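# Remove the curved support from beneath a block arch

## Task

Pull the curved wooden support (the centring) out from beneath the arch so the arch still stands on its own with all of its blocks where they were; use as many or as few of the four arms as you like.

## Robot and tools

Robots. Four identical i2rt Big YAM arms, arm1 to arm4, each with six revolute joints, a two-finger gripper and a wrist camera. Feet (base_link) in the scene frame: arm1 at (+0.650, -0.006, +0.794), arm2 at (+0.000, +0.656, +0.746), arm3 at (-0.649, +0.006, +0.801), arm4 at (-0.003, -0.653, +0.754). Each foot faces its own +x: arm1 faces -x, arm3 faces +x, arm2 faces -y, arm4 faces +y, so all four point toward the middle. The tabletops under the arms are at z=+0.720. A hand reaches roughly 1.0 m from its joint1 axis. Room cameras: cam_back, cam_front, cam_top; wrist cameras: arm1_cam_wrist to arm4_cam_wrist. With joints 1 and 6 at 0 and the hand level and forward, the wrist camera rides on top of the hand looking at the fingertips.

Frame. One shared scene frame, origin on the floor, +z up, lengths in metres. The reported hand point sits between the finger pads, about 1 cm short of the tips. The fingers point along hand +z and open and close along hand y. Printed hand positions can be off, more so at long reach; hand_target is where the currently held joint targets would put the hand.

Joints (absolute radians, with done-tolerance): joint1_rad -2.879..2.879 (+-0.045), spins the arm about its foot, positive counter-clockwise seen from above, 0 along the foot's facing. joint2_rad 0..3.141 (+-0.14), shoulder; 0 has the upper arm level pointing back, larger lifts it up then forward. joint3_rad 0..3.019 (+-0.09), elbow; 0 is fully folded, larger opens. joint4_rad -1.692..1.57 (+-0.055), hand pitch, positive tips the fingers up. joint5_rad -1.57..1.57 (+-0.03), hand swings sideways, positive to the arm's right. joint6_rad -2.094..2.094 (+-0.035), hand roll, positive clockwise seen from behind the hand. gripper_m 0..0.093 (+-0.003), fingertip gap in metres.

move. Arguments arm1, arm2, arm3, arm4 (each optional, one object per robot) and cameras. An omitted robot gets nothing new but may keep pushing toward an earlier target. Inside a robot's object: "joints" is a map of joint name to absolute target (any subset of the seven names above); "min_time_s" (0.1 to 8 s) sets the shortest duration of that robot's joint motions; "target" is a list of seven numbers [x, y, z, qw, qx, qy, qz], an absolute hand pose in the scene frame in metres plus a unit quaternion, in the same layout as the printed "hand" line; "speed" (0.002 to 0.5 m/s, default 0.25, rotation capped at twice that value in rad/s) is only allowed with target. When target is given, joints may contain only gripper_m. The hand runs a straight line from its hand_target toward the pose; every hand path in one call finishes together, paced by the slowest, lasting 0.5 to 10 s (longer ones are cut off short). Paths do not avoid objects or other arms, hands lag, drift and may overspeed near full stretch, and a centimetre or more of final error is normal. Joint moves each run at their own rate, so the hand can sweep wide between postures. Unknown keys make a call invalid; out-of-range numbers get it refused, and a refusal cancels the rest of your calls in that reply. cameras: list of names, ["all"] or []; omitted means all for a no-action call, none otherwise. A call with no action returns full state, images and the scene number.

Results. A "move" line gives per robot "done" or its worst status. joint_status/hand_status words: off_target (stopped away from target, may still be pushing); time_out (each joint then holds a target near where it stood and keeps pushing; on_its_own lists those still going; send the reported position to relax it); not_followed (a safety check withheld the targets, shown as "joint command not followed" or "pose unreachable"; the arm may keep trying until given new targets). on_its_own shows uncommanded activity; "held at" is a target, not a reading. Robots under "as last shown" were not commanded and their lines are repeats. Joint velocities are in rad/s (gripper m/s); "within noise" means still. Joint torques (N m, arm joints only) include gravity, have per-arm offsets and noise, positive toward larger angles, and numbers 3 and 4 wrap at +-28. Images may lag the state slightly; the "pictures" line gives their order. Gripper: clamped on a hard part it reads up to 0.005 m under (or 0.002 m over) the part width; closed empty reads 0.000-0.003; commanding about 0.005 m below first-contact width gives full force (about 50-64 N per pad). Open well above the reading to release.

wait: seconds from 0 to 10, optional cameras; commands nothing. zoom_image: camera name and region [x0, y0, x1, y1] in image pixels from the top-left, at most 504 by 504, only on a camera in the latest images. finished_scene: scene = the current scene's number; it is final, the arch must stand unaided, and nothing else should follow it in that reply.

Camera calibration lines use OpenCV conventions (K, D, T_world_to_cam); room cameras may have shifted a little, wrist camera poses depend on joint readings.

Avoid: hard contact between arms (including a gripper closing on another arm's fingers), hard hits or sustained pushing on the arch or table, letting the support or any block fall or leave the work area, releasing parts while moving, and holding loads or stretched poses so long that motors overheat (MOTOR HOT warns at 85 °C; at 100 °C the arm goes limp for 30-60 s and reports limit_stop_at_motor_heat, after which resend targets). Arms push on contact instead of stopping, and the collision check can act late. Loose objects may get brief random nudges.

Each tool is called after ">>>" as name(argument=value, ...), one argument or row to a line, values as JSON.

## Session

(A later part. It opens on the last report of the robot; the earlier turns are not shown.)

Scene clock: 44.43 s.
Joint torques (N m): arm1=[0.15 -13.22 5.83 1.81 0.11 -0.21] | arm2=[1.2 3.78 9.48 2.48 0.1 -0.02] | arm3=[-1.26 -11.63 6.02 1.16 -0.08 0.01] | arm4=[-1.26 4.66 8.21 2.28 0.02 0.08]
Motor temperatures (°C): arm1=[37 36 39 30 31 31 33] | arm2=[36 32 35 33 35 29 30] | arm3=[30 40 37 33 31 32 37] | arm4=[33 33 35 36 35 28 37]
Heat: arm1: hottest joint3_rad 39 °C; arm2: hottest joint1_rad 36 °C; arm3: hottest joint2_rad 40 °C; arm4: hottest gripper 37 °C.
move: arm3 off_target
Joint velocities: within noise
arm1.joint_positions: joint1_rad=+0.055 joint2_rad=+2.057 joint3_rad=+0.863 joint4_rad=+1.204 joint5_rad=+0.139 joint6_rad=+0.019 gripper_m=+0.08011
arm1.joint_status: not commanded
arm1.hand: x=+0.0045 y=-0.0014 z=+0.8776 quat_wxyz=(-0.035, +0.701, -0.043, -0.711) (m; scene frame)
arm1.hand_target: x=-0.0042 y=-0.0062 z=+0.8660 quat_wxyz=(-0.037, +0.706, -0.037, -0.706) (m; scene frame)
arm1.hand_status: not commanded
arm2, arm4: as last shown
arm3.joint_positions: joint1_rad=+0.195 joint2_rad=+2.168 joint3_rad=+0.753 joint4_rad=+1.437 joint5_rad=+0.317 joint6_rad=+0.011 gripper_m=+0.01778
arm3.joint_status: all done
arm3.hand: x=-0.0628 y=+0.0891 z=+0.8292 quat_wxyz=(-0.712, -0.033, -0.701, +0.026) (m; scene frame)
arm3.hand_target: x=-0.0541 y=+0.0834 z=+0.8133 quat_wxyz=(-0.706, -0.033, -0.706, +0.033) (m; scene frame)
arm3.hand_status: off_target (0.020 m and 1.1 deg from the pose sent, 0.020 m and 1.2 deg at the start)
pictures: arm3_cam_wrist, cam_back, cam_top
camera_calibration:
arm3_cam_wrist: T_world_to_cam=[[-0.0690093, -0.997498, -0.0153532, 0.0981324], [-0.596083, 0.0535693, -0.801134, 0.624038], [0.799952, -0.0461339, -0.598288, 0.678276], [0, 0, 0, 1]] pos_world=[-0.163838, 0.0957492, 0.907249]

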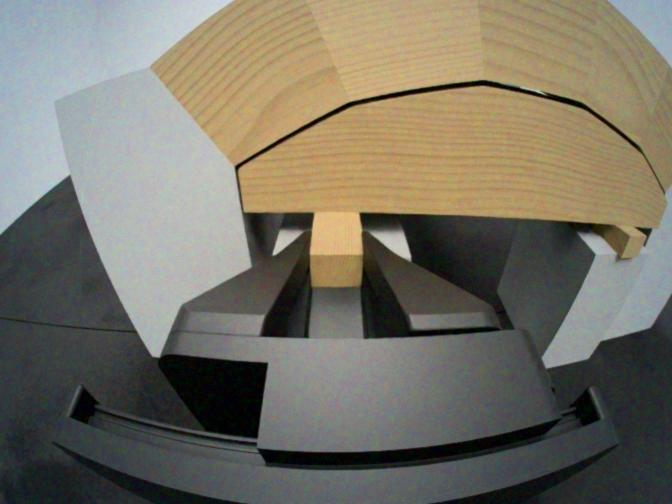

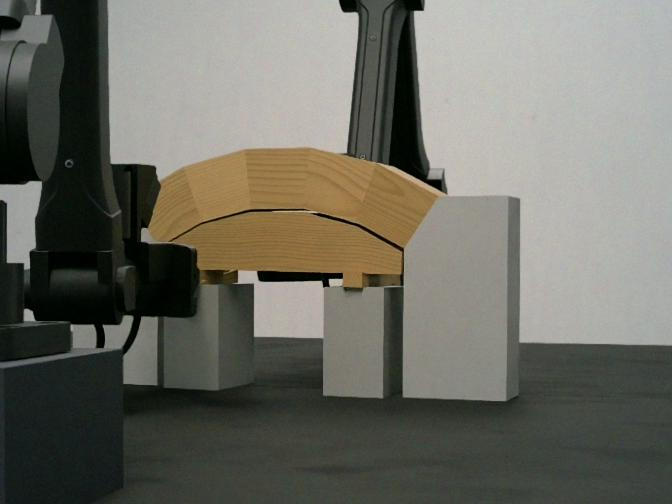

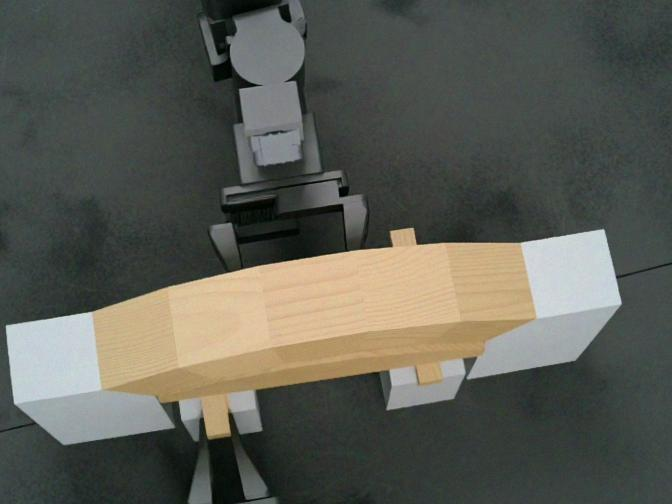

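>>> move(
  arm3={"joints":{"gripper_m":0.020}},
  cameras=["arm3_cam_wrist","cam_back"],
)

>>> zoom_image(
  camera="cam_back",
  region=[150, 190, 450, 310],
)

Scene clock: 45.40 s.
Joint torques (N m): arm1=[0.09 -13.39 5.82 1.78 0.11 -0.22] | arm2=[1.14 3.78 9.52 2.44 0.1 -0.03] | arm3=[-1.08 -13.8 5.01 1.17 0.01 0.01] | arm4=[-1.32 4.54 8.23 2.28 0.05 0.06]
Motor temperatures (°C): arm1=[37 36 39 30 31 31 33] | arm2=[36 32 35 33 35 29 30] | arm3=[30 40 37 33 31 32 37] | arm4=[33 33 35 36 35 28 37]
Heat: arm1: hottest joint3_rad 39 °C; arm2: hottest joint1_rad 36 °C; arm3: hottest joint2_rad 40 °C; arm4: hottest gripper 37 °C.
move: arm3 done
Joint velocities: within noise
arm1, arm2, arm4: as last shown
arm3.joint_positions: joint1_rad=+0.193 joint2_rad=+2.191 joint3_rad=+0.762 joint4_rad=+1.437 joint5_rad=+0.315 joint6_rad=+0.011 gripper_m=+0.01994
arm3.joint_status: all done
arm3.hand: x=-0.0616 y=+0.0886 z=+0.8188 quat_wxyz=(-0.707, -0.032, -0.706, +0.027) (m; scene frame)
arm3.hand_target: x=-0.0541 y=+0.0835 z=+0.8132 quat_wxyz=(-0.706, -0.033, -0.706, +0.033) (m; scene frame)
arm3.hand_status: not commanded
pictures: arm3_cam_wrist, cam_back
camera_calibration:
arm3_cam_wrist: T_world_to_cam=[[-0.0692741, -0.997534, -0.0112953, 0.0941735], [-0.606771, 0.0511194, -0.793231, 0.609518], [0.791852, -0.0480967, -0.608816, 0.67937], [0, 0, 0, 1]] pos_world=[-0.161599, 0.0954585, 0.898163]

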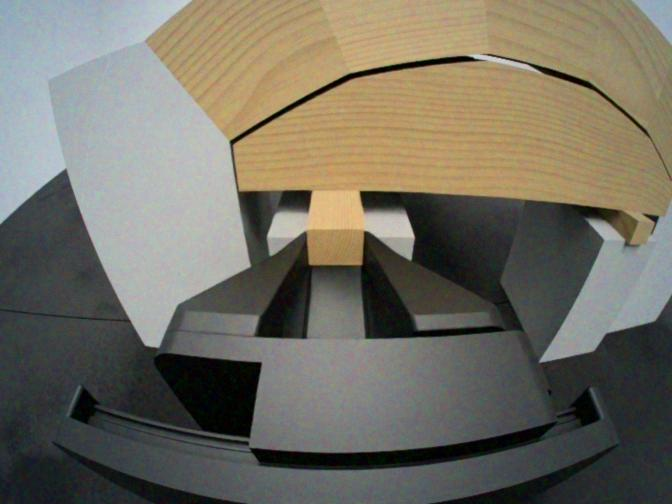

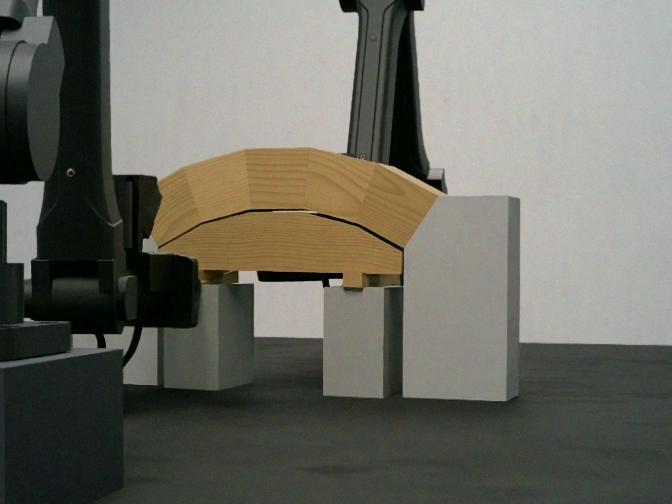

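Scaled by 1.680 from the camera's 672x504 image, which has a finer 960x720 frame.

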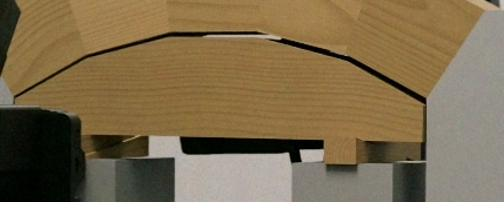

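>>> zoom_image(
  camera="arm3_cam_wrist",
  region=[560, 150, 672, 270],
)

>>> zoom_image(
  camera="arm3_cam_wrist",
  region=[250, 160, 430, 280],
)

>>> zoom_image(
  camera="cam_back",
  region=[180, 250, 260, 300],
)

>>> zoom_image(
  camera="cam_back",
  region=[150, 190, 300, 290],
)

Scaled by 4.200 from the camera's 672x504 image, which has a finer 960x720 frame.

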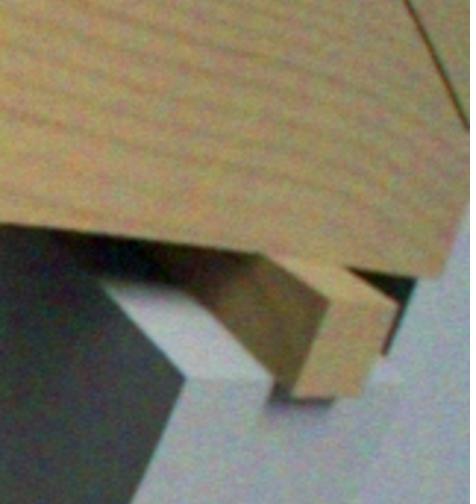

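Scaled by 2.800 from the camera's 672x504 image, which has a finer 960x720 frame.

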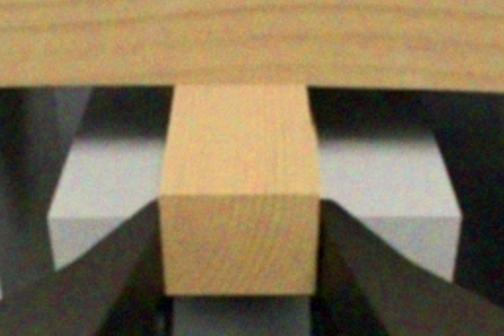

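Scaled by 6.300 from the camera's 672x504 image, which has a finer 960x720 frame.

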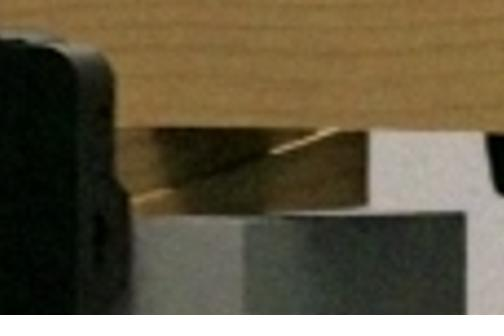

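Scaled by 3.360 from the camera's 672x504 image, which has a finer 960x720 frame.

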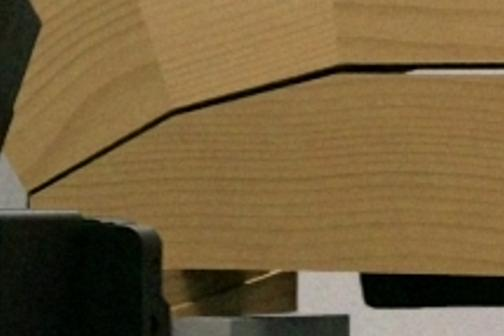

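>>> move(
  arm3={"joints":{"gripper_m":0.05}},
)

>>> move(
  arm3={"target":[-0.16,0.095,0.828,0.7063,0.0327,0.7063,-0.0327],"speed":0.12},
  cameras=["arm3_cam_wrist","cam_back"],
)

>>> zoom_image(
  camera="cam_back",
  region=[150, 190, 450, 310],
)

>>> zoom_image(
  camera="arm3_cam_wrist",
  region=[200, 80, 672, 300],
)

Scene clock: 48.03 s.
Joint torques (N m): arm1=[0.21 -13.27 5.85 1.8 0.11 -0.21] | arm2=[1.2 3.96 9.5 2.5 0.11 -0.01] | arm3=[-1.14 -13.86 5.01 1.16 0.01 0.01] | arm4=[-0.91 4.25 8.32 2.3 0.06 0.05]
Motor temperatures (°C): arm1=[37 36 40 30 31 31 33] | arm2=[36 32 35 33 35 29 30] | arm3=[30 40 37 33 31 32 37] | arm4=[33 33 35 36 35 28 37]
Heat: arm1: hottest joint3_rad 40 °C; arm2: hottest joint1_rad 36 °C; arm3: hottest joint2_rad 40 °C; arm4: hottest gripper 37 °C.
move: arm3 done
Joint velocities: within noise
arm1: as last shown
arm2.joint_positions: joint1_rad=-0.491 joint2_rad=+0.571 joint3_rad=+1.396 joint4_rad=-1.145 joint5_rad=+0.158 joint6_rad=+0.378 gripper_m=+0.09396
arm2.joint_status: not commanded
arm2.hand: x=-0.1424 y=+0.4717 z=+1.3418 quat_wxyz=(-0.330, -0.780, -0.216, +0.486) (m; scene frame)
arm2.hand_target: x=-0.1404 y=+0.4751 z=+1.3501 quat_wxyz=(-0.336, -0.774, -0.213, +0.492) (m; scene frame)
arm2.hand_status: not commanded
arm3.joint_positions: joint1_rad=+0.192 joint2_rad=+2.191 joint3_rad=+0.762 joint4_rad=+1.437 joint5_rad=+0.315 joint6_rad=+0.011 gripper_m=+0.04984
arm3.joint_status: all done
arm3.hand: x=-0.0615 y=+0.0879 z=+0.8188 quat_wxyz=(-0.707, -0.032, -0.706, +0.028) (m; scene frame)
arm3.hand_target: x=-0.0541 y=+0.0836 z=+0.8132 quat_wxyz=(-0.706, -0.033, -0.706, +0.033) (m; scene frame)
arm3.hand_status: not commanded
arm4.joint_positions: joint1_rad=-0.377 joint2_rad=+0.615 joint3_rad=+1.493 joint4_rad=-1.274 joint5_rad=+0.157 joint6_rad=-0.616 gripper_m=+0.09396
arm4.joint_status: not commanded
arm4.hand: x=+0.0978 y=-0.4603 z=+1.3602 quat_wxyz=(-0.554, +0.623, -0.545, -0.090) (m; scene frame)
arm4.hand_target: x=+0.0963 y=-0.4637 z=+1.3683 quat_wxyz=(-0.562, +0.618, -0.542, -0.093) (m; scene frame)
arm4.hand_status: not commanded
pictures: none

Scene clock: 49.57 s.
Joint torques (N m): arm1=[0.15 -13.39 5.79 1.81 0.11 -0.21] | arm2=[1.2 3.78 9.52 2.45 0.09 -0.02] | arm3=[0.5 -14.33 0.64 2.19 0.28 0.22] | arm4=[-0.97 4.42 8.39 2.39 0.06 0.08]
Motor temperatures (°C): arm1=[37 36 40 30 31 31 33] | arm2=[36 32 35 33 35 29 30] | arm3=[30 40 37 33 31 32 37] | arm4=[33 33 35 36 35 28 37]
Heat: arm1: hottest joint3_rad 40 °C; arm2: hottest joint1_rad 36 °C; arm3: hottest joint2_rad 40 °C; arm4: hottest gripper 37 °C.
move: arm3 off_target
Joint velocities: within noise
arm1, arm2, arm4: as last shown
arm3.joint_positions: joint1_rad=+0.276 joint2_rad=+2.119 joint3_rad=+0.503 joint4_rad=+1.537 joint5_rad=+0.419 joint6_rad=+0.015 gripper_m=+0.04991
arm3.joint_status: not commanded
arm3.hand: x=-0.1591 y=+0.0904 z=+0.8146 quat_wxyz=(-0.677, -0.030, -0.734, +0.045) (m; scene frame)
arm3.hand_target: x=-0.1597 y=+0.0950 z=+0.8281 quat_wxyz=(-0.689, -0.036, -0.723, +0.034) (m; scene frame)
arm3.hand_status: off_target (0.014 m and 4.9 deg from the pose sent, 0.099 m and 0.6 deg at the start; a joint's target at an end of its range on 29 of 46 steps)
pictures: arm3_cam_wrist, cam_back
camera_calibration:
arm3_cam_wrist: T_world_to_cam=[[-0.0907269, -0.995687, 0.019415, 0.060541], [-0.669609, 0.0465609, -0.741253, 0.494981], [0.737152, -0.080252, -0.670945, 0.798894], [0, 0, 0, 1]] pos_world=[-0.25197, 0.101346, 0.901745]

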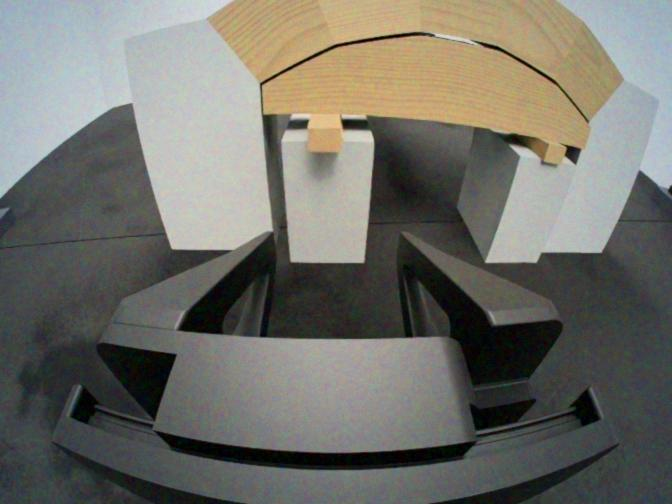

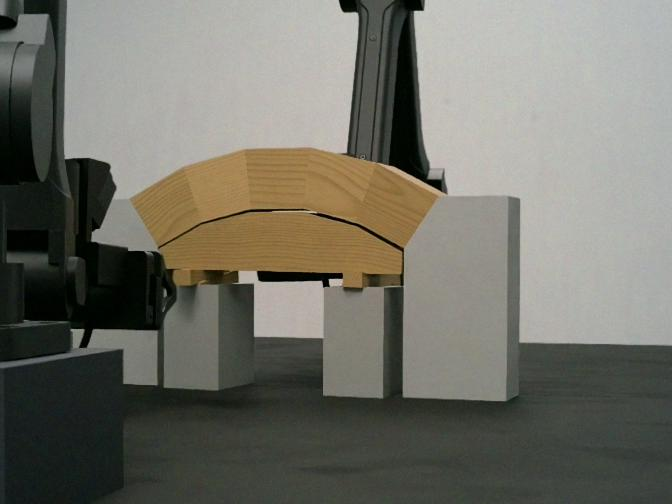

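Scaled by 1.680 from the camera's 672x504 image, which has a finer 960x720 frame.

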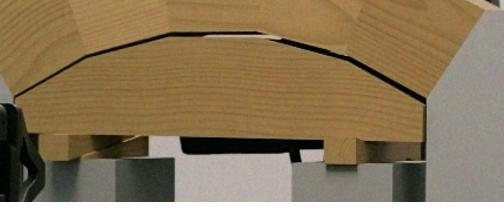

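Scaled by 1.068 from the camera's 672x504 image, which has a finer 960x720 frame.

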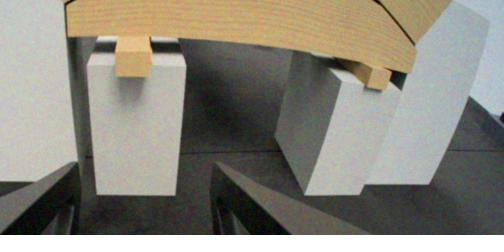

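>>> move(
  arm3={"target":[-0.17,0.0115,0.862,0.5226,0.5226,0.4764,0.4764],"speed":0.25,"joints":{"gripper_m":0.09}},
  arm1={"target":[-0.017,-0.0043,0.865,0.0370,-0.7061,0.0370,0.7061],"speed":0.02},
  cameras=["arm3_cam_wrist","arm1_cam_wrist","cam_back","cam_top"],
)

>>> zoom_image(
  camera="cam_back",
  region=[150, 190, 450, 310],
)

>>> zoom_image(
  camera="cam_top",
  region=[130, 200, 500, 500],
)

Scene clock: 54.07 s.
Joint torques (N m): arm1=[-0.21 -13.39 6.6 1.63 -0.07 -0.21] | arm2=[1.08 3.9 9.52 2.44 0.09 -0.02] | arm3=[-0.91 -13.04 0.92 2.21 0.08 0.04] | arm4=[-1.03 4.19 8.24 2.22 0.05 0.08]
Motor temperatures (°C): arm1=[37 36 40 30 31 31 33] | arm2=[36 32 35 33 35 29 30] | arm3=[30 41 37 33 31 32 36] | arm4=[33 33 35 36 35 28 37]
Heat: arm1: hottest joint3_rad 40 °C; arm2: hottest joint1_rad 36 °C; arm3: hottest joint2_rad 41 °C; arm4: hottest gripper 37 °C.
move: arm1 off_target; arm3 off_target
Joint velocities: within noise
arm1.joint_positions: joint1_rad=+0.055 joint2_rad=+2.070 joint3_rad=+0.889 joint4_rad=+1.188 joint5_rad=+0.139 joint6_rad=+0.019 gripper_m=+0.08011
arm1.joint_status: not commanded
arm1.hand: x=-0.0040 y=-0.0016 z=+0.8754 quat_wxyz=(-0.035, +0.702, -0.043, -0.710) (m; scene frame)
arm1.hand_target: x=-0.0160 y=-0.0042 z=+0.8652 quat_wxyz=(-0.037, +0.706, -0.037, -0.706) (m; scene frame)
arm1.hand_status: off_target (0.017 m and 1.0 deg from the pose sent, 0.025 m and 1.1 deg at the start)
arm2, arm4: as last shown
arm3.joint_positions: joint1_rad=+0.042 joint2_rad=+1.998 joint3_rad=+0.408 joint4_rad=+1.537 joint5_rad=+0.167 joint6_rad=+1.570 gripper_m=+0.08991
arm3.joint_status: all done
arm3.hand: x=-0.1696 y=+0.0155 z=+0.8489 quat_wxyz=(-0.509, -0.532, -0.497, -0.459) (m; scene frame)
arm3.hand_target: x=-0.1697 y=+0.0115 z=+0.8622 quat_wxyz=(-0.516, -0.529, -0.482, -0.470) (m; scene frame)
arm3.hand_status: off_target (0.014 m and 3.6 deg from the pose sent, 0.093 m and 91.5 deg at the start; a joint's target at an end of its range on 124 of 124 steps)
pictures: arm1_cam_wrist, arm3_cam_wrist, cam_back, cam_top
camera_calibration:
arm1_cam_wrist: T_world_to_cam=[[0.122907, 0.992348, -0.0118049, 0.0113532], [0.566154, -0.0798807, -0.82042, 0.723426], [-0.815085, 0.0941523, -0.571639, 0.62502], [0, 0, 0, 1]] pos_world=[0.0984788, -0.0123256, 0.950933]
arm3_cam_wrist: T_world_to_cam=[[-0.0471962, -0.00870107, -0.998848, 0.84092], [-0.538654, 0.842332, 0.0181141, -0.117838], [0.841204, 0.538888, -0.0444417, 0.299854], [0, 0, 0, 1]] pos_world=[-0.276024, -0.0550121, 0.855412]

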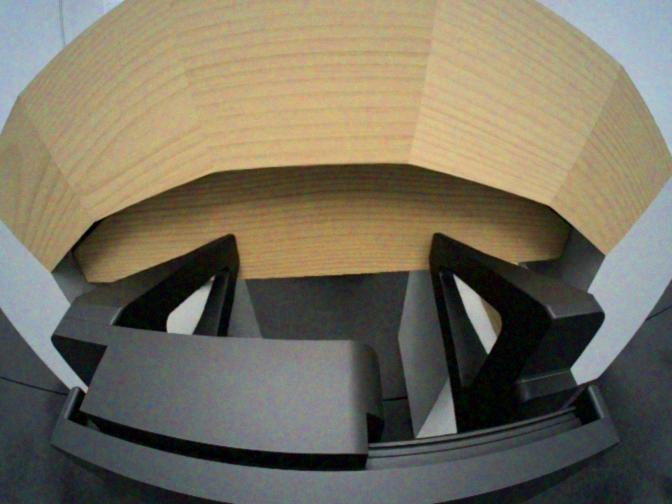

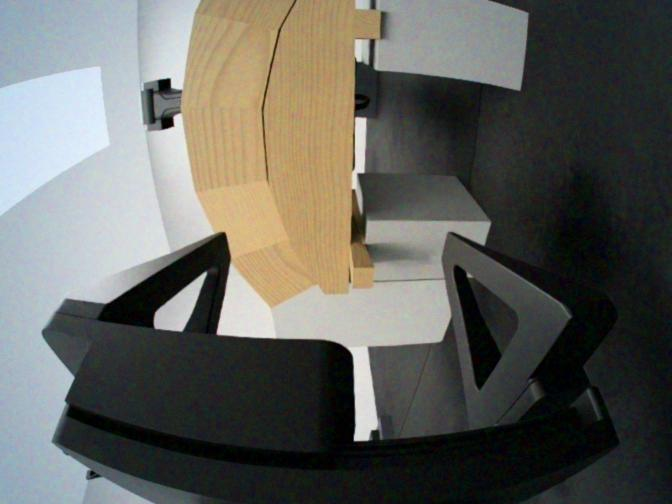

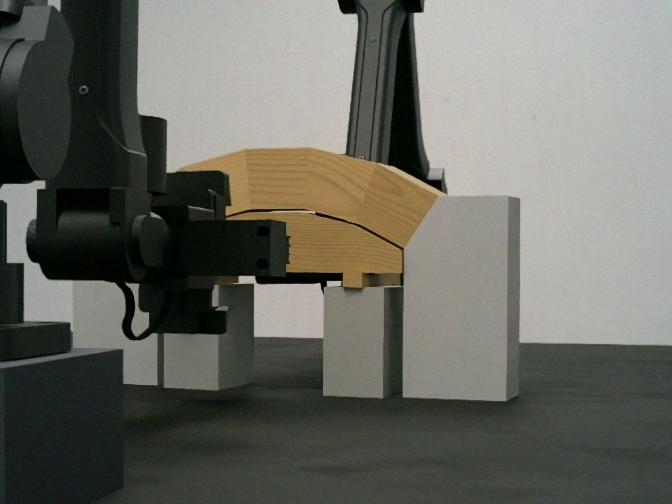

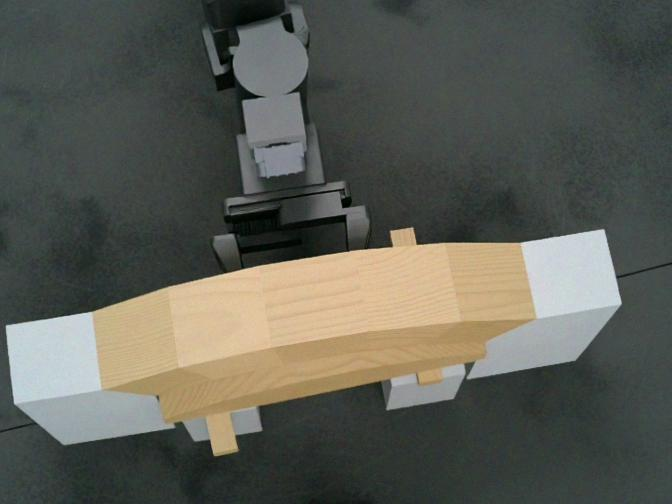

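Scaled by 1.680 from the camera's 672x504 image, which has a finer 960x720 frame.

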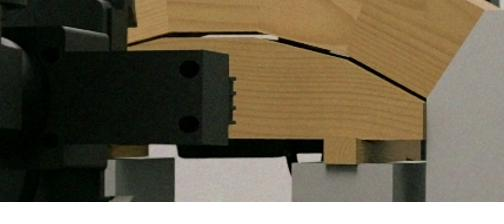

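Scaled by 1.362 from the camera's 672x504 image, which has a finer 960x720 frame.

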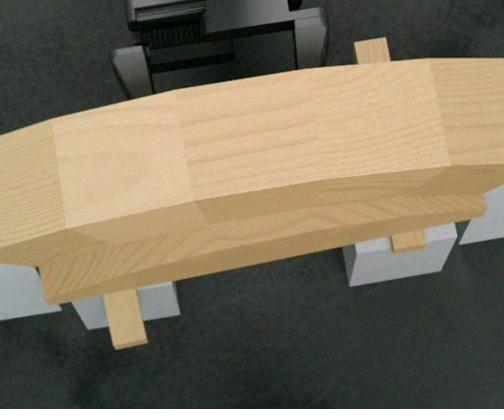

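>>> move(
  arm1={"target":[0.006,-0.0265,0.864,0.0555,-0.7049,0.0555,0.7049],"speed":0.05},
  cameras=["arm1_cam_wrist","cam_top"],
)

>>> zoom_image(
  camera="cam_top",
  region=[130, 200, 500, 500],
)

>>> zoom_image(
  camera="arm1_cam_wrist",
  region=[30, 140, 530, 320],
)

Scene clock: 56.63 s.
Joint torques (N m): arm1=[0.38 -14.86 2.97 3.33 0.11 -0.21] | arm2=[1.26 3.66 9.48 2.47 0.08 -0.01] | arm3=[-0.97 -13.27 0.94 2.22 0.07 0.1] | arm4=[-0.85 4.48 8.31 2.35 0.08 0.07]
Motor temperatures (°C): arm1=[37 37 40 30 31 31 33] | arm2=[36 32 35 33 35 29 30] | arm3=[30 41 36 33 31 32 36] | arm4=[33 33 35 36 35 28 37]
Heat: arm1: hottest joint3_rad 40 °C; arm2: hottest joint1_rad 36 °C; arm3: hottest joint2_rad 41 °C; arm4: hottest gripper 37 °C.
move: arm1 off_target
Joint velocities: within noise
arm1.joint_positions: joint1_rad=+0.113 joint2_rad=+2.070 joint3_rad=+0.883 joint4_rad=+1.188 joint5_rad=+0.254 joint6_rad=+0.019 gripper_m=+0.08011
arm1.joint_status: not commanded
arm1.hand: x=+0.0010 y=-0.0198 z=+0.8730 quat_wxyz=(-0.055, +0.702, -0.062, -0.707) (m; scene frame)
arm1.hand_target: x=+0.0060 y=-0.0265 z=+0.8642 quat_wxyz=(-0.055, +0.705, -0.056, -0.705) (m; scene frame)
arm1.hand_status: off_target (0.012 m and 0.9 deg from the pose sent, 0.029 m and 2.9 deg at the start)
arm2, arm3, arm4: as last shown
arm3.hand: x=-0.1696 y=+0.0155 z=+0.8489 quat_wxyz=(-0.509, -0.533, -0.497, -0.459) (m; scene frame)
pictures: arm1_cam_wrist, cam_top
camera_calibration:
arm1_cam_wrist: T_world_to_cam=[[0.178458, 0.983882, -0.0113446, 0.0280915], [0.565074, -0.111919, -0.817414, 0.713895], [-0.805509, 0.139463, -0.575939, 0.634062], [0, 0, 0, 1]] pos_world=[0.102326, -0.0361687, 0.949047]

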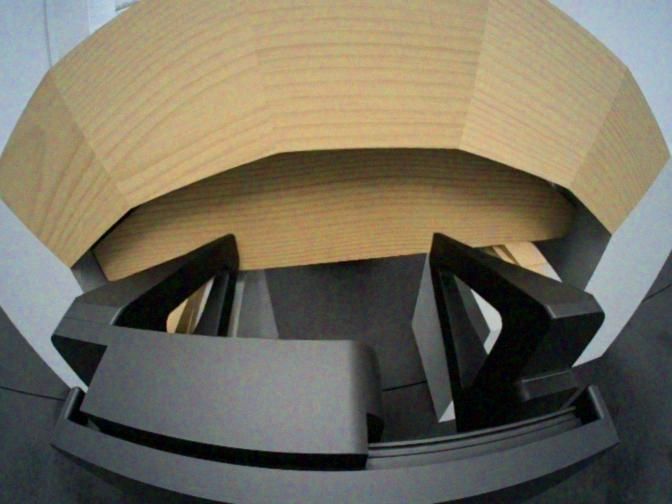

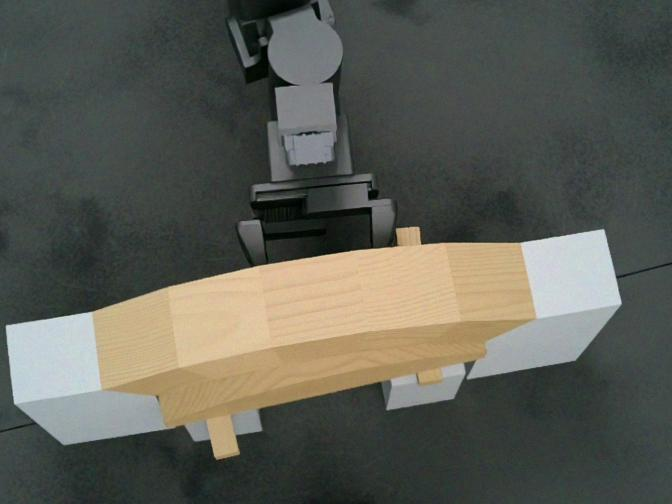

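Scaled by 1.362 from the camera's 672x504 image, which has a finer 960x720 frame.

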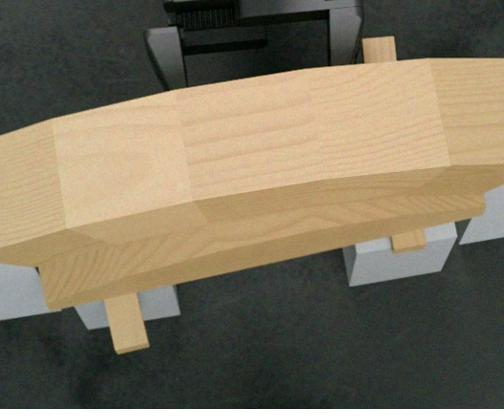

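Scaled by 1.008 from the camera's 672x504 image, which has a finer 960x720 frame.

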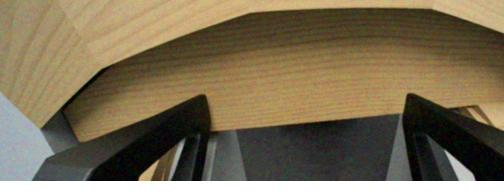

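>>> move(
  arm1={"target":[-0.017,-0.030,0.866,0.0555,-0.7049,0.0555,0.7049],"speed":0.02},
  cameras=["arm1_cam_wrist","cam_top"],
)

>>> zoom_image(
  camera="cam_top",
  region=[130, 200, 500, 500],
)

Scene clock: 58.57 s.
Joint torques (N m): arm1=[0.79 -13.45 6.65 1.58 0.11 -0.21] | arm2=[1.32 3.84 9.52 2.5 0.1 -0.02] | arm3=[-0.91 -13.16 0.91 2.21 0.07 0.1] | arm4=[-1.26 4.07 8.23 2.26 0.07 0.07]
Motor temperatures (°C): arm1=[37 37 40 30 31 31 33] | arm2=[36 32 35 33 35 29 30] | arm3=[30 41 36 33 31 32 36] | arm4=[33 33 35 36 35 28 36]
Heat: arm1: hottest joint3_rad 40 °C; arm2: hottest joint1_rad 36 °C; arm3: hottest joint2_rad 41 °C; arm4: hottest joint4_rad 36 °C.
move: arm1 off_target
Joint velocities: within noise
arm1.joint_positions: joint1_rad=+0.113 joint2_rad=+2.070 joint3_rad=+0.899 joint4_rad=+1.178 joint5_rad=+0.257 joint6_rad=+0.019 gripper_m=+0.08011
arm1.joint_status: not commanded
arm1.hand: x=-0.0044 y=-0.0198 z=+0.8766 quat_wxyz=(-0.055, +0.700, -0.064, -0.709) (m; scene frame)
arm1.hand_target: x=-0.0158 y=-0.0301 z=+0.8662 quat_wxyz=(-0.055, +0.705, -0.055, -0.705) (m; scene frame)
arm1.hand_status: off_target (0.019 m and 1.2 deg from the pose sent, 0.022 m and 0.9 deg at the start)
arm2, arm3, arm4: as last shown
pictures: arm1_cam_wrist, cam_top
camera_calibration:
arm1_cam_wrist: T_world_to_cam=[[0.181389, 0.983328, -0.012823, 0.0304247], [0.560015, -0.114004, -0.820601, 0.722741], [-0.808382, 0.141667, -0.571357, 0.627909], [0, 0, 0, 1]] pos_world=[0.0973257, -0.0364762, 0.952233]

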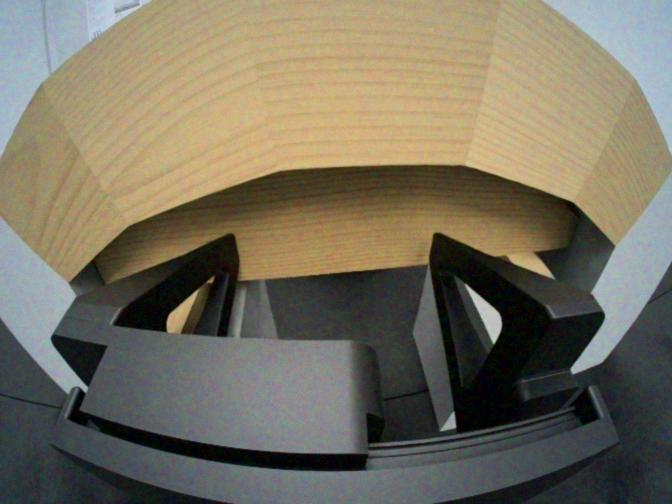

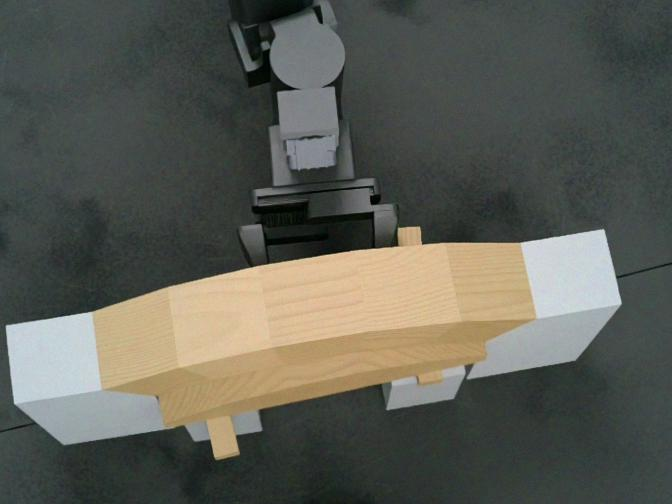

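Scaled by 1.362 from the camera's 672x504 image, which has a finer 960x720 frame.

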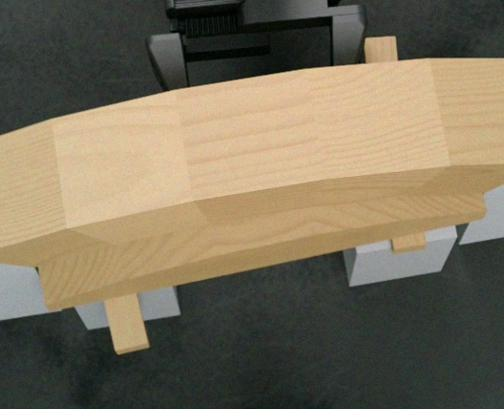

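>>> move(
  arm1={"target":[-0.026,-0.034,0.864,0.0555,-0.7049,0.0555,0.7049],"speed":0.02},
  cameras=["arm1_cam_wrist","cam_top","cam_back"],
)

>>> zoom_image(
  camera="cam_top",
  region=[130, 200, 500, 500],
)

>>> zoom_image(
  camera="cam_back",
  region=[150, 190, 450, 310],
)

Scene clock: 60.07 s.
Joint torques (N m): arm1=[0.79 -13.92 6.76 1.58 0.1 -0.21] | arm2=[1.14 3.84 9.5 2.45 0.1 -0.02] | arm3=[-0.91 -13.16 0.92 2.21 0.07 0.1] | arm4=[-1.08 4.13 8.27 2.29 0.05 0.08]
Motor temperatures (°C): arm1=[37 37 40 30 31 31 33] | arm2=[36 32 35 33 35 29 30] | arm3=[30 41 36 33 31 32 36] | arm4=[33 33 35 36 34 28 36]
Heat: arm1: hottest joint3_rad 40 °C; arm2: hottest joint1_rad 36 °C; arm3: hottest joint2_rad 41 °C; arm4: hottest joint4_rad 36 °C.
move: arm1 off_target
Joint velocities: within noise
arm1.joint_positions: joint1_rad=+0.118 joint2_rad=+2.086 joint3_rad=+0.929 joint4_rad=+1.164 joint5_rad=+0.263 joint6_rad=+0.019 gripper_m=+0.08011
arm1.joint_status: not commanded
arm1.hand: x=-0.0140 y=-0.0229 z=+0.8750 quat_wxyz=(-0.056, +0.700, -0.064, -0.709) (m; scene frame)
arm1.hand_target: x=-0.0247 y=-0.0339 z=+0.8640 quat_wxyz=(-0.056, +0.705, -0.056, -0.705) (m; scene frame)
arm1.hand_status: off_target (0.020 m and 1.2 deg from the pose sent, 0.029 m and 1.2 deg at the start)
arm2, arm3, arm4: as last shown
pictures: arm1_cam_wrist, cam_back, cam_top
camera_calibration:
arm1_cam_wrist: T_world_to_cam=[[0.182432, 0.983132, -0.0130059, 0.0353682], [0.559565, -0.114693, -0.820812, 0.726569], [-0.808459, 0.142465, -0.57105, 0.619376], [0, 0, 0, 1]] pos_world=[0.0877249, -0.0396788, 0.950532]

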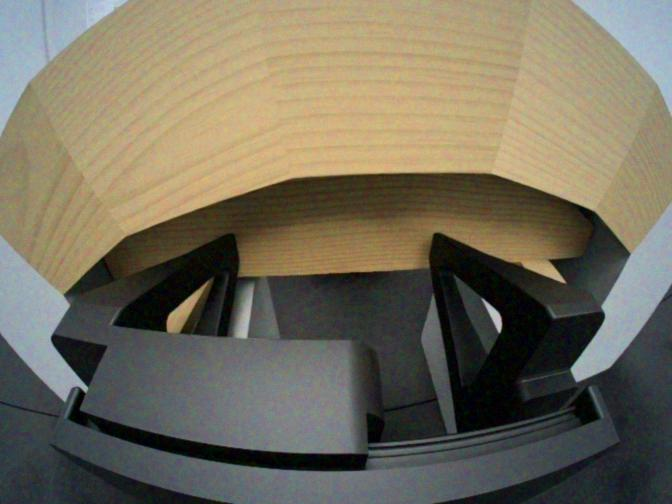

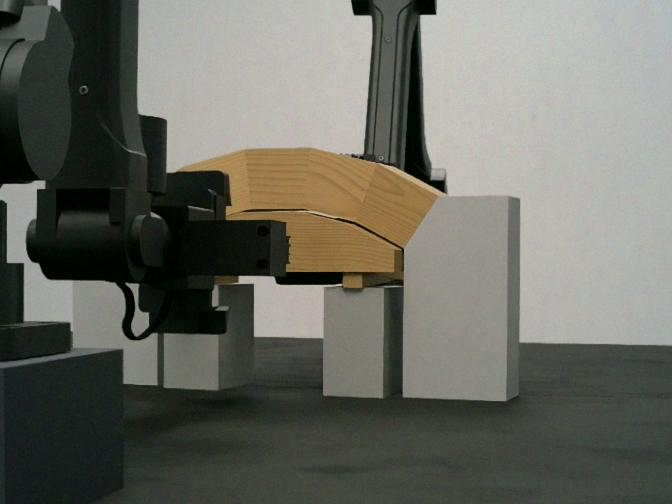

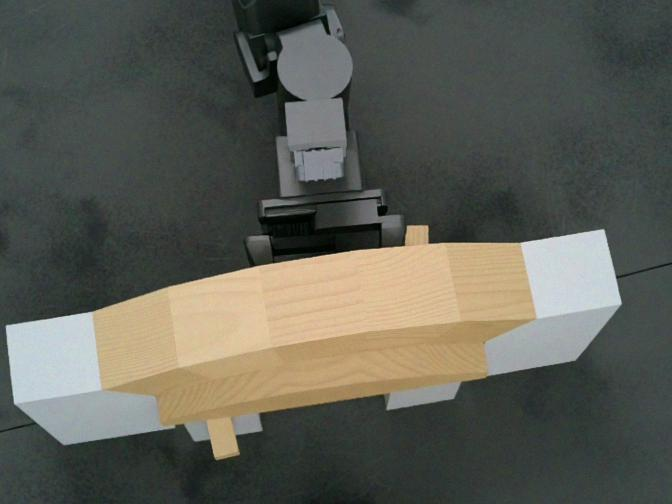

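Scaled by 1.362 from the camera's 672x504 image, which has a finer 960x720 frame.

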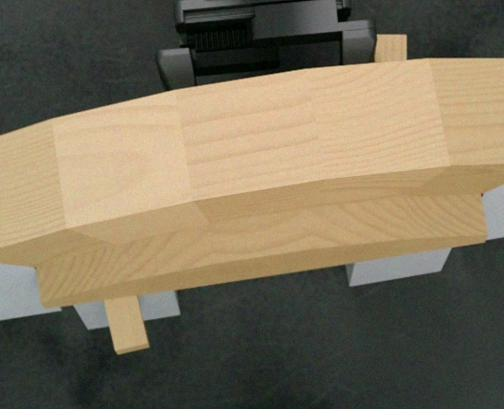

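Scaled by 1.680 from the camera's 672x504 image, which has a finer 960x720 frame.

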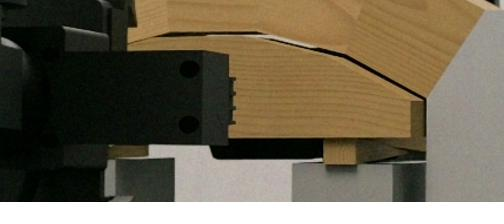

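>>> move(
  arm3={"target":[-0.11,0.005,0.866,0.5226,0.5226,0.4764,0.4764],"speed":0.1},
  cameras=["arm3_cam_wrist","cam_back","cam_front"],
)

>>> zoom_image(
  camera="arm3_cam_wrist",
  region=[150, 50, 550, 350],
)

>>> zoom_image(
  camera="cam_back",
  region=[150, 190, 450, 310],
)

Scene clock: 61.93 s.
Joint torques (N m): arm1=[0.73 -13.98 6.67 1.62 0.1 -0.2] | arm2=[1.03 3.78 9.46 2.44 0.11 -0.01] | arm3=[-1.03 -12.63 4.44 0.96 -0.02 0.06] | arm4=[-0.67 4.37 8.23 2.37 0.06 0.09]
Motor temperatures (°C): arm1=[37 37 40 30 31 31 33] | arm2=[36 32 36 33 35 29 30] | arm3=[30 41 36 33 31 32 36] | arm4=[33 33 35 36 34 28 36]
Heat: arm1: hottest joint3_rad 40 °C; arm2: hottest joint1_rad 36 °C; arm3: hottest joint2_rad 41 °C; arm4: hottest joint4_rad 36 °C.
move: arm3 done
Joint velocities: within noise
arm1, arm2, arm4: as last shown
arm3.joint_positions: joint1_rad=+0.013 joint2_rad=+1.998 joint3_rad=+0.542 joint4_rad=+1.458 joint5_rad=+0.138 joint6_rad=+1.570 gripper_m=+0.08991
arm3.joint_status: not commanded
arm3.hand: x=-0.1176 y=+0.0094 z=+0.8645 quat_wxyz=(-0.521, -0.521, -0.481, -0.475) (m; scene frame)
arm3.hand_target: x=-0.1103 y=+0.0049 z=+0.8661 quat_wxyz=(-0.523, -0.523, -0.476, -0.476) (m; scene frame)
arm3.hand_status: done (0.009 m and 0.7 deg from the pose sent, 0.063 m and 3.6 deg at the start)
pictures: arm3_cam_wrist, cam_back, cam_front
camera_calibration:
arm3_cam_wrist: T_world_to_cam=[[0.00763158, -0.00351265, -0.999965, 0.866207], [-0.539219, 0.842136, -0.00707347, -0.0632134], [0.842131, 0.539254, 0.00453275, 0.217864], [0, 0, 0, 1]] pos_world=[-0.224167, -0.0612071, 0.864742]

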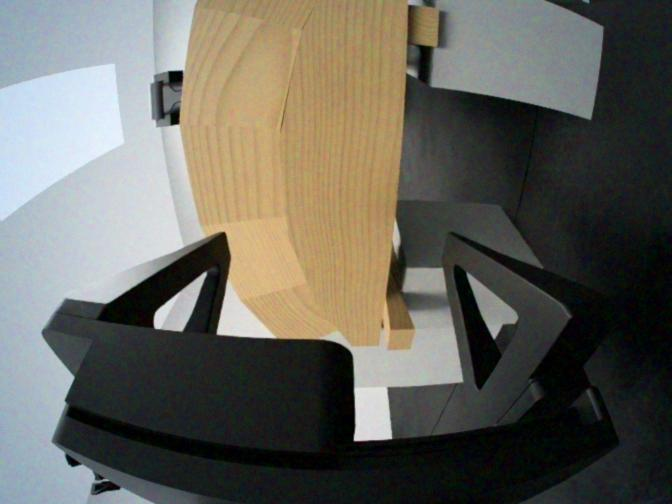

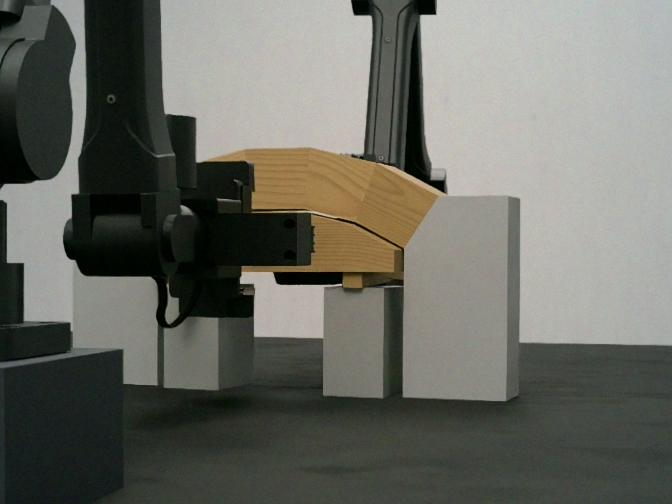

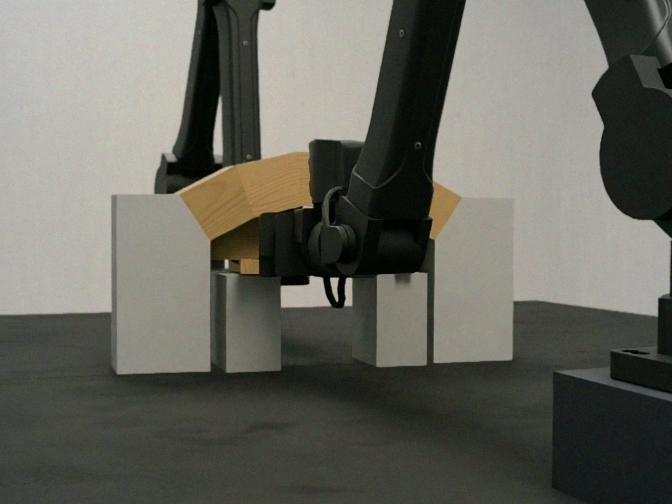

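Scaled by 1.260 from the camera's 672x504 image, which has a finer 960x720 frame.

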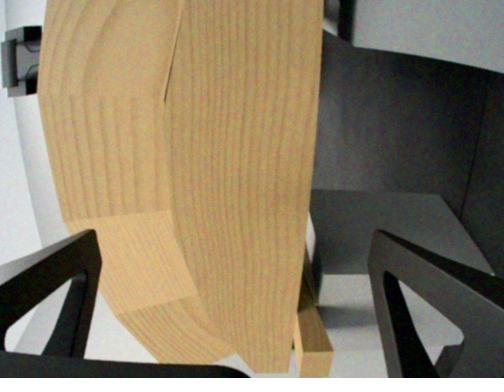

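Scaled by 1.680 from the camera's 672x504 image, which has a finer 960x720 frame.

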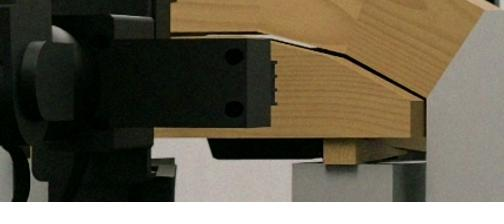

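>>> move(
  arm3={"target":[-0.06,-0.001,0.864,0.5226,0.5226,0.4764,0.4764],"speed":0.05},
  cameras=["arm3_cam_wrist","cam_back","cam_top"],
)

>>> zoom_image(
  camera="arm3_cam_wrist",
  region=[150, 50, 550, 350],
)

>>> zoom_image(
  camera="cam_top",
  region=[130, 200, 500, 500],
)

Scene clock: 63.90 s.
Joint torques (N m): arm1=[0.73 -13.92 6.67 1.63 0.1 -0.21] | arm2=[1.26 3.78 9.52 2.45 0.1 -0.04] | arm3=[-1.08 -12.04 6.16 0.99 -0.02 0.08] | arm4=[-0.85 4.48 8.13 2.29 0.05 0.11]
Motor temperatures (°C): arm1=[37 37 40 30 31 31 33] | arm2=[36 32 36 33 35 29 30] | arm3=[30 41 36 33 31 31 36] | arm4=[33 33 35 36 34 28 36]
Heat: arm1: hottest joint3_rad 40 °C; arm2: hottest joint1_rad 36 °C; arm3: hottest joint2_rad 41 °C; arm4: hottest joint4_rad 36 °C.
move: arm3 off_target
Joint velocities: within noise
arm1, arm2, arm4: as last shown
arm3.joint_positions: joint1_rad=-0.006 joint2_rad=+2.017 joint3_rad=+0.673 joint4_rad=+1.357 joint5_rad=+0.118 joint6_rad=+1.570 gripper_m=+0.08991
arm3.joint_status: not commanded
arm3.hand: x=-0.0689 y=+0.0042 z=+0.8705 quat_wxyz=(-0.524, -0.518, -0.478, -0.478) (m; scene frame)
arm3.hand_target: x=-0.0605 y=-0.0011 z=+0.8640 quat_wxyz=(-0.523, -0.523, -0.476, -0.476) (m; scene frame)
arm3.hand_status: off_target (0.012 m and 0.6 deg from the pose sent, 0.058 m and 0.7 deg at the start)
pictures: arm3_cam_wrist, cam_back, cam_top
camera_calibration:
arm3_cam_wrist: T_world_to_cam=[[0.0201161, -0.0030893, -0.999793, 0.872573], [-0.53947, 0.841897, -0.0134557, -0.0270445], [0.841764, 0.539629, 0.0152691, 0.170249], [0, 0, 0, 1]] pos_world=[-0.175452, -0.066407, 0.869429]

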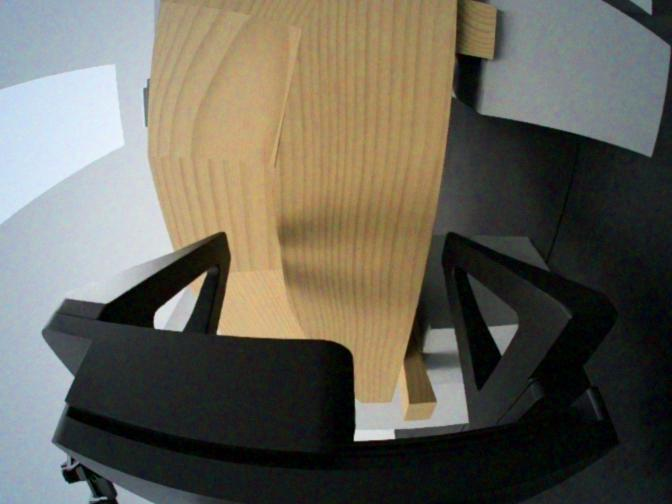

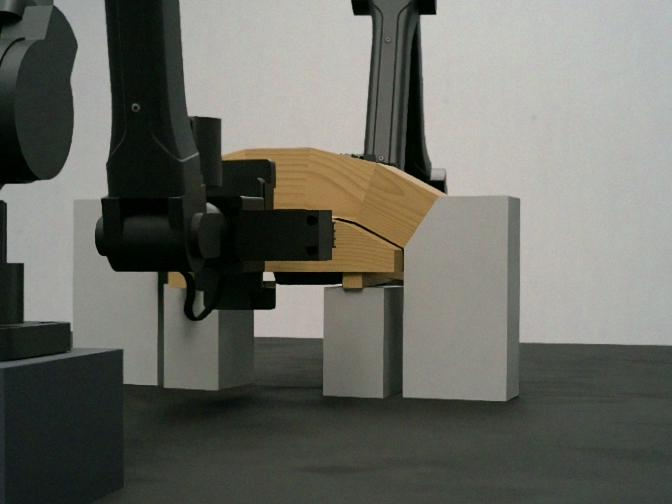

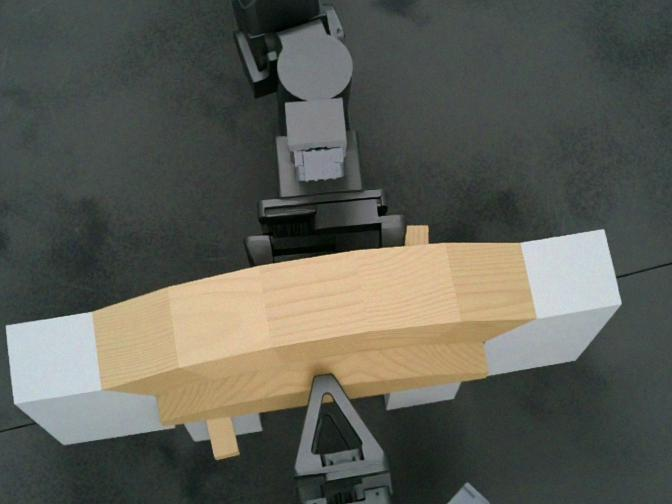

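Scaled by 1.260 from the camera's 672x504 image, which has a finer 960x720 frame.

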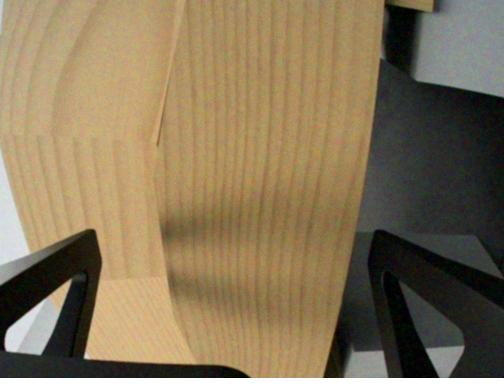

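Scaled by 1.362 from the camera's 672x504 image, which has a finer 960x720 frame.

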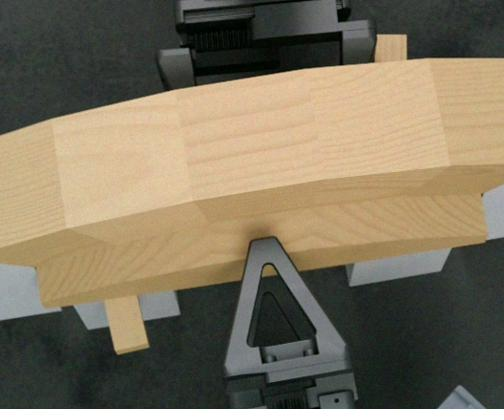

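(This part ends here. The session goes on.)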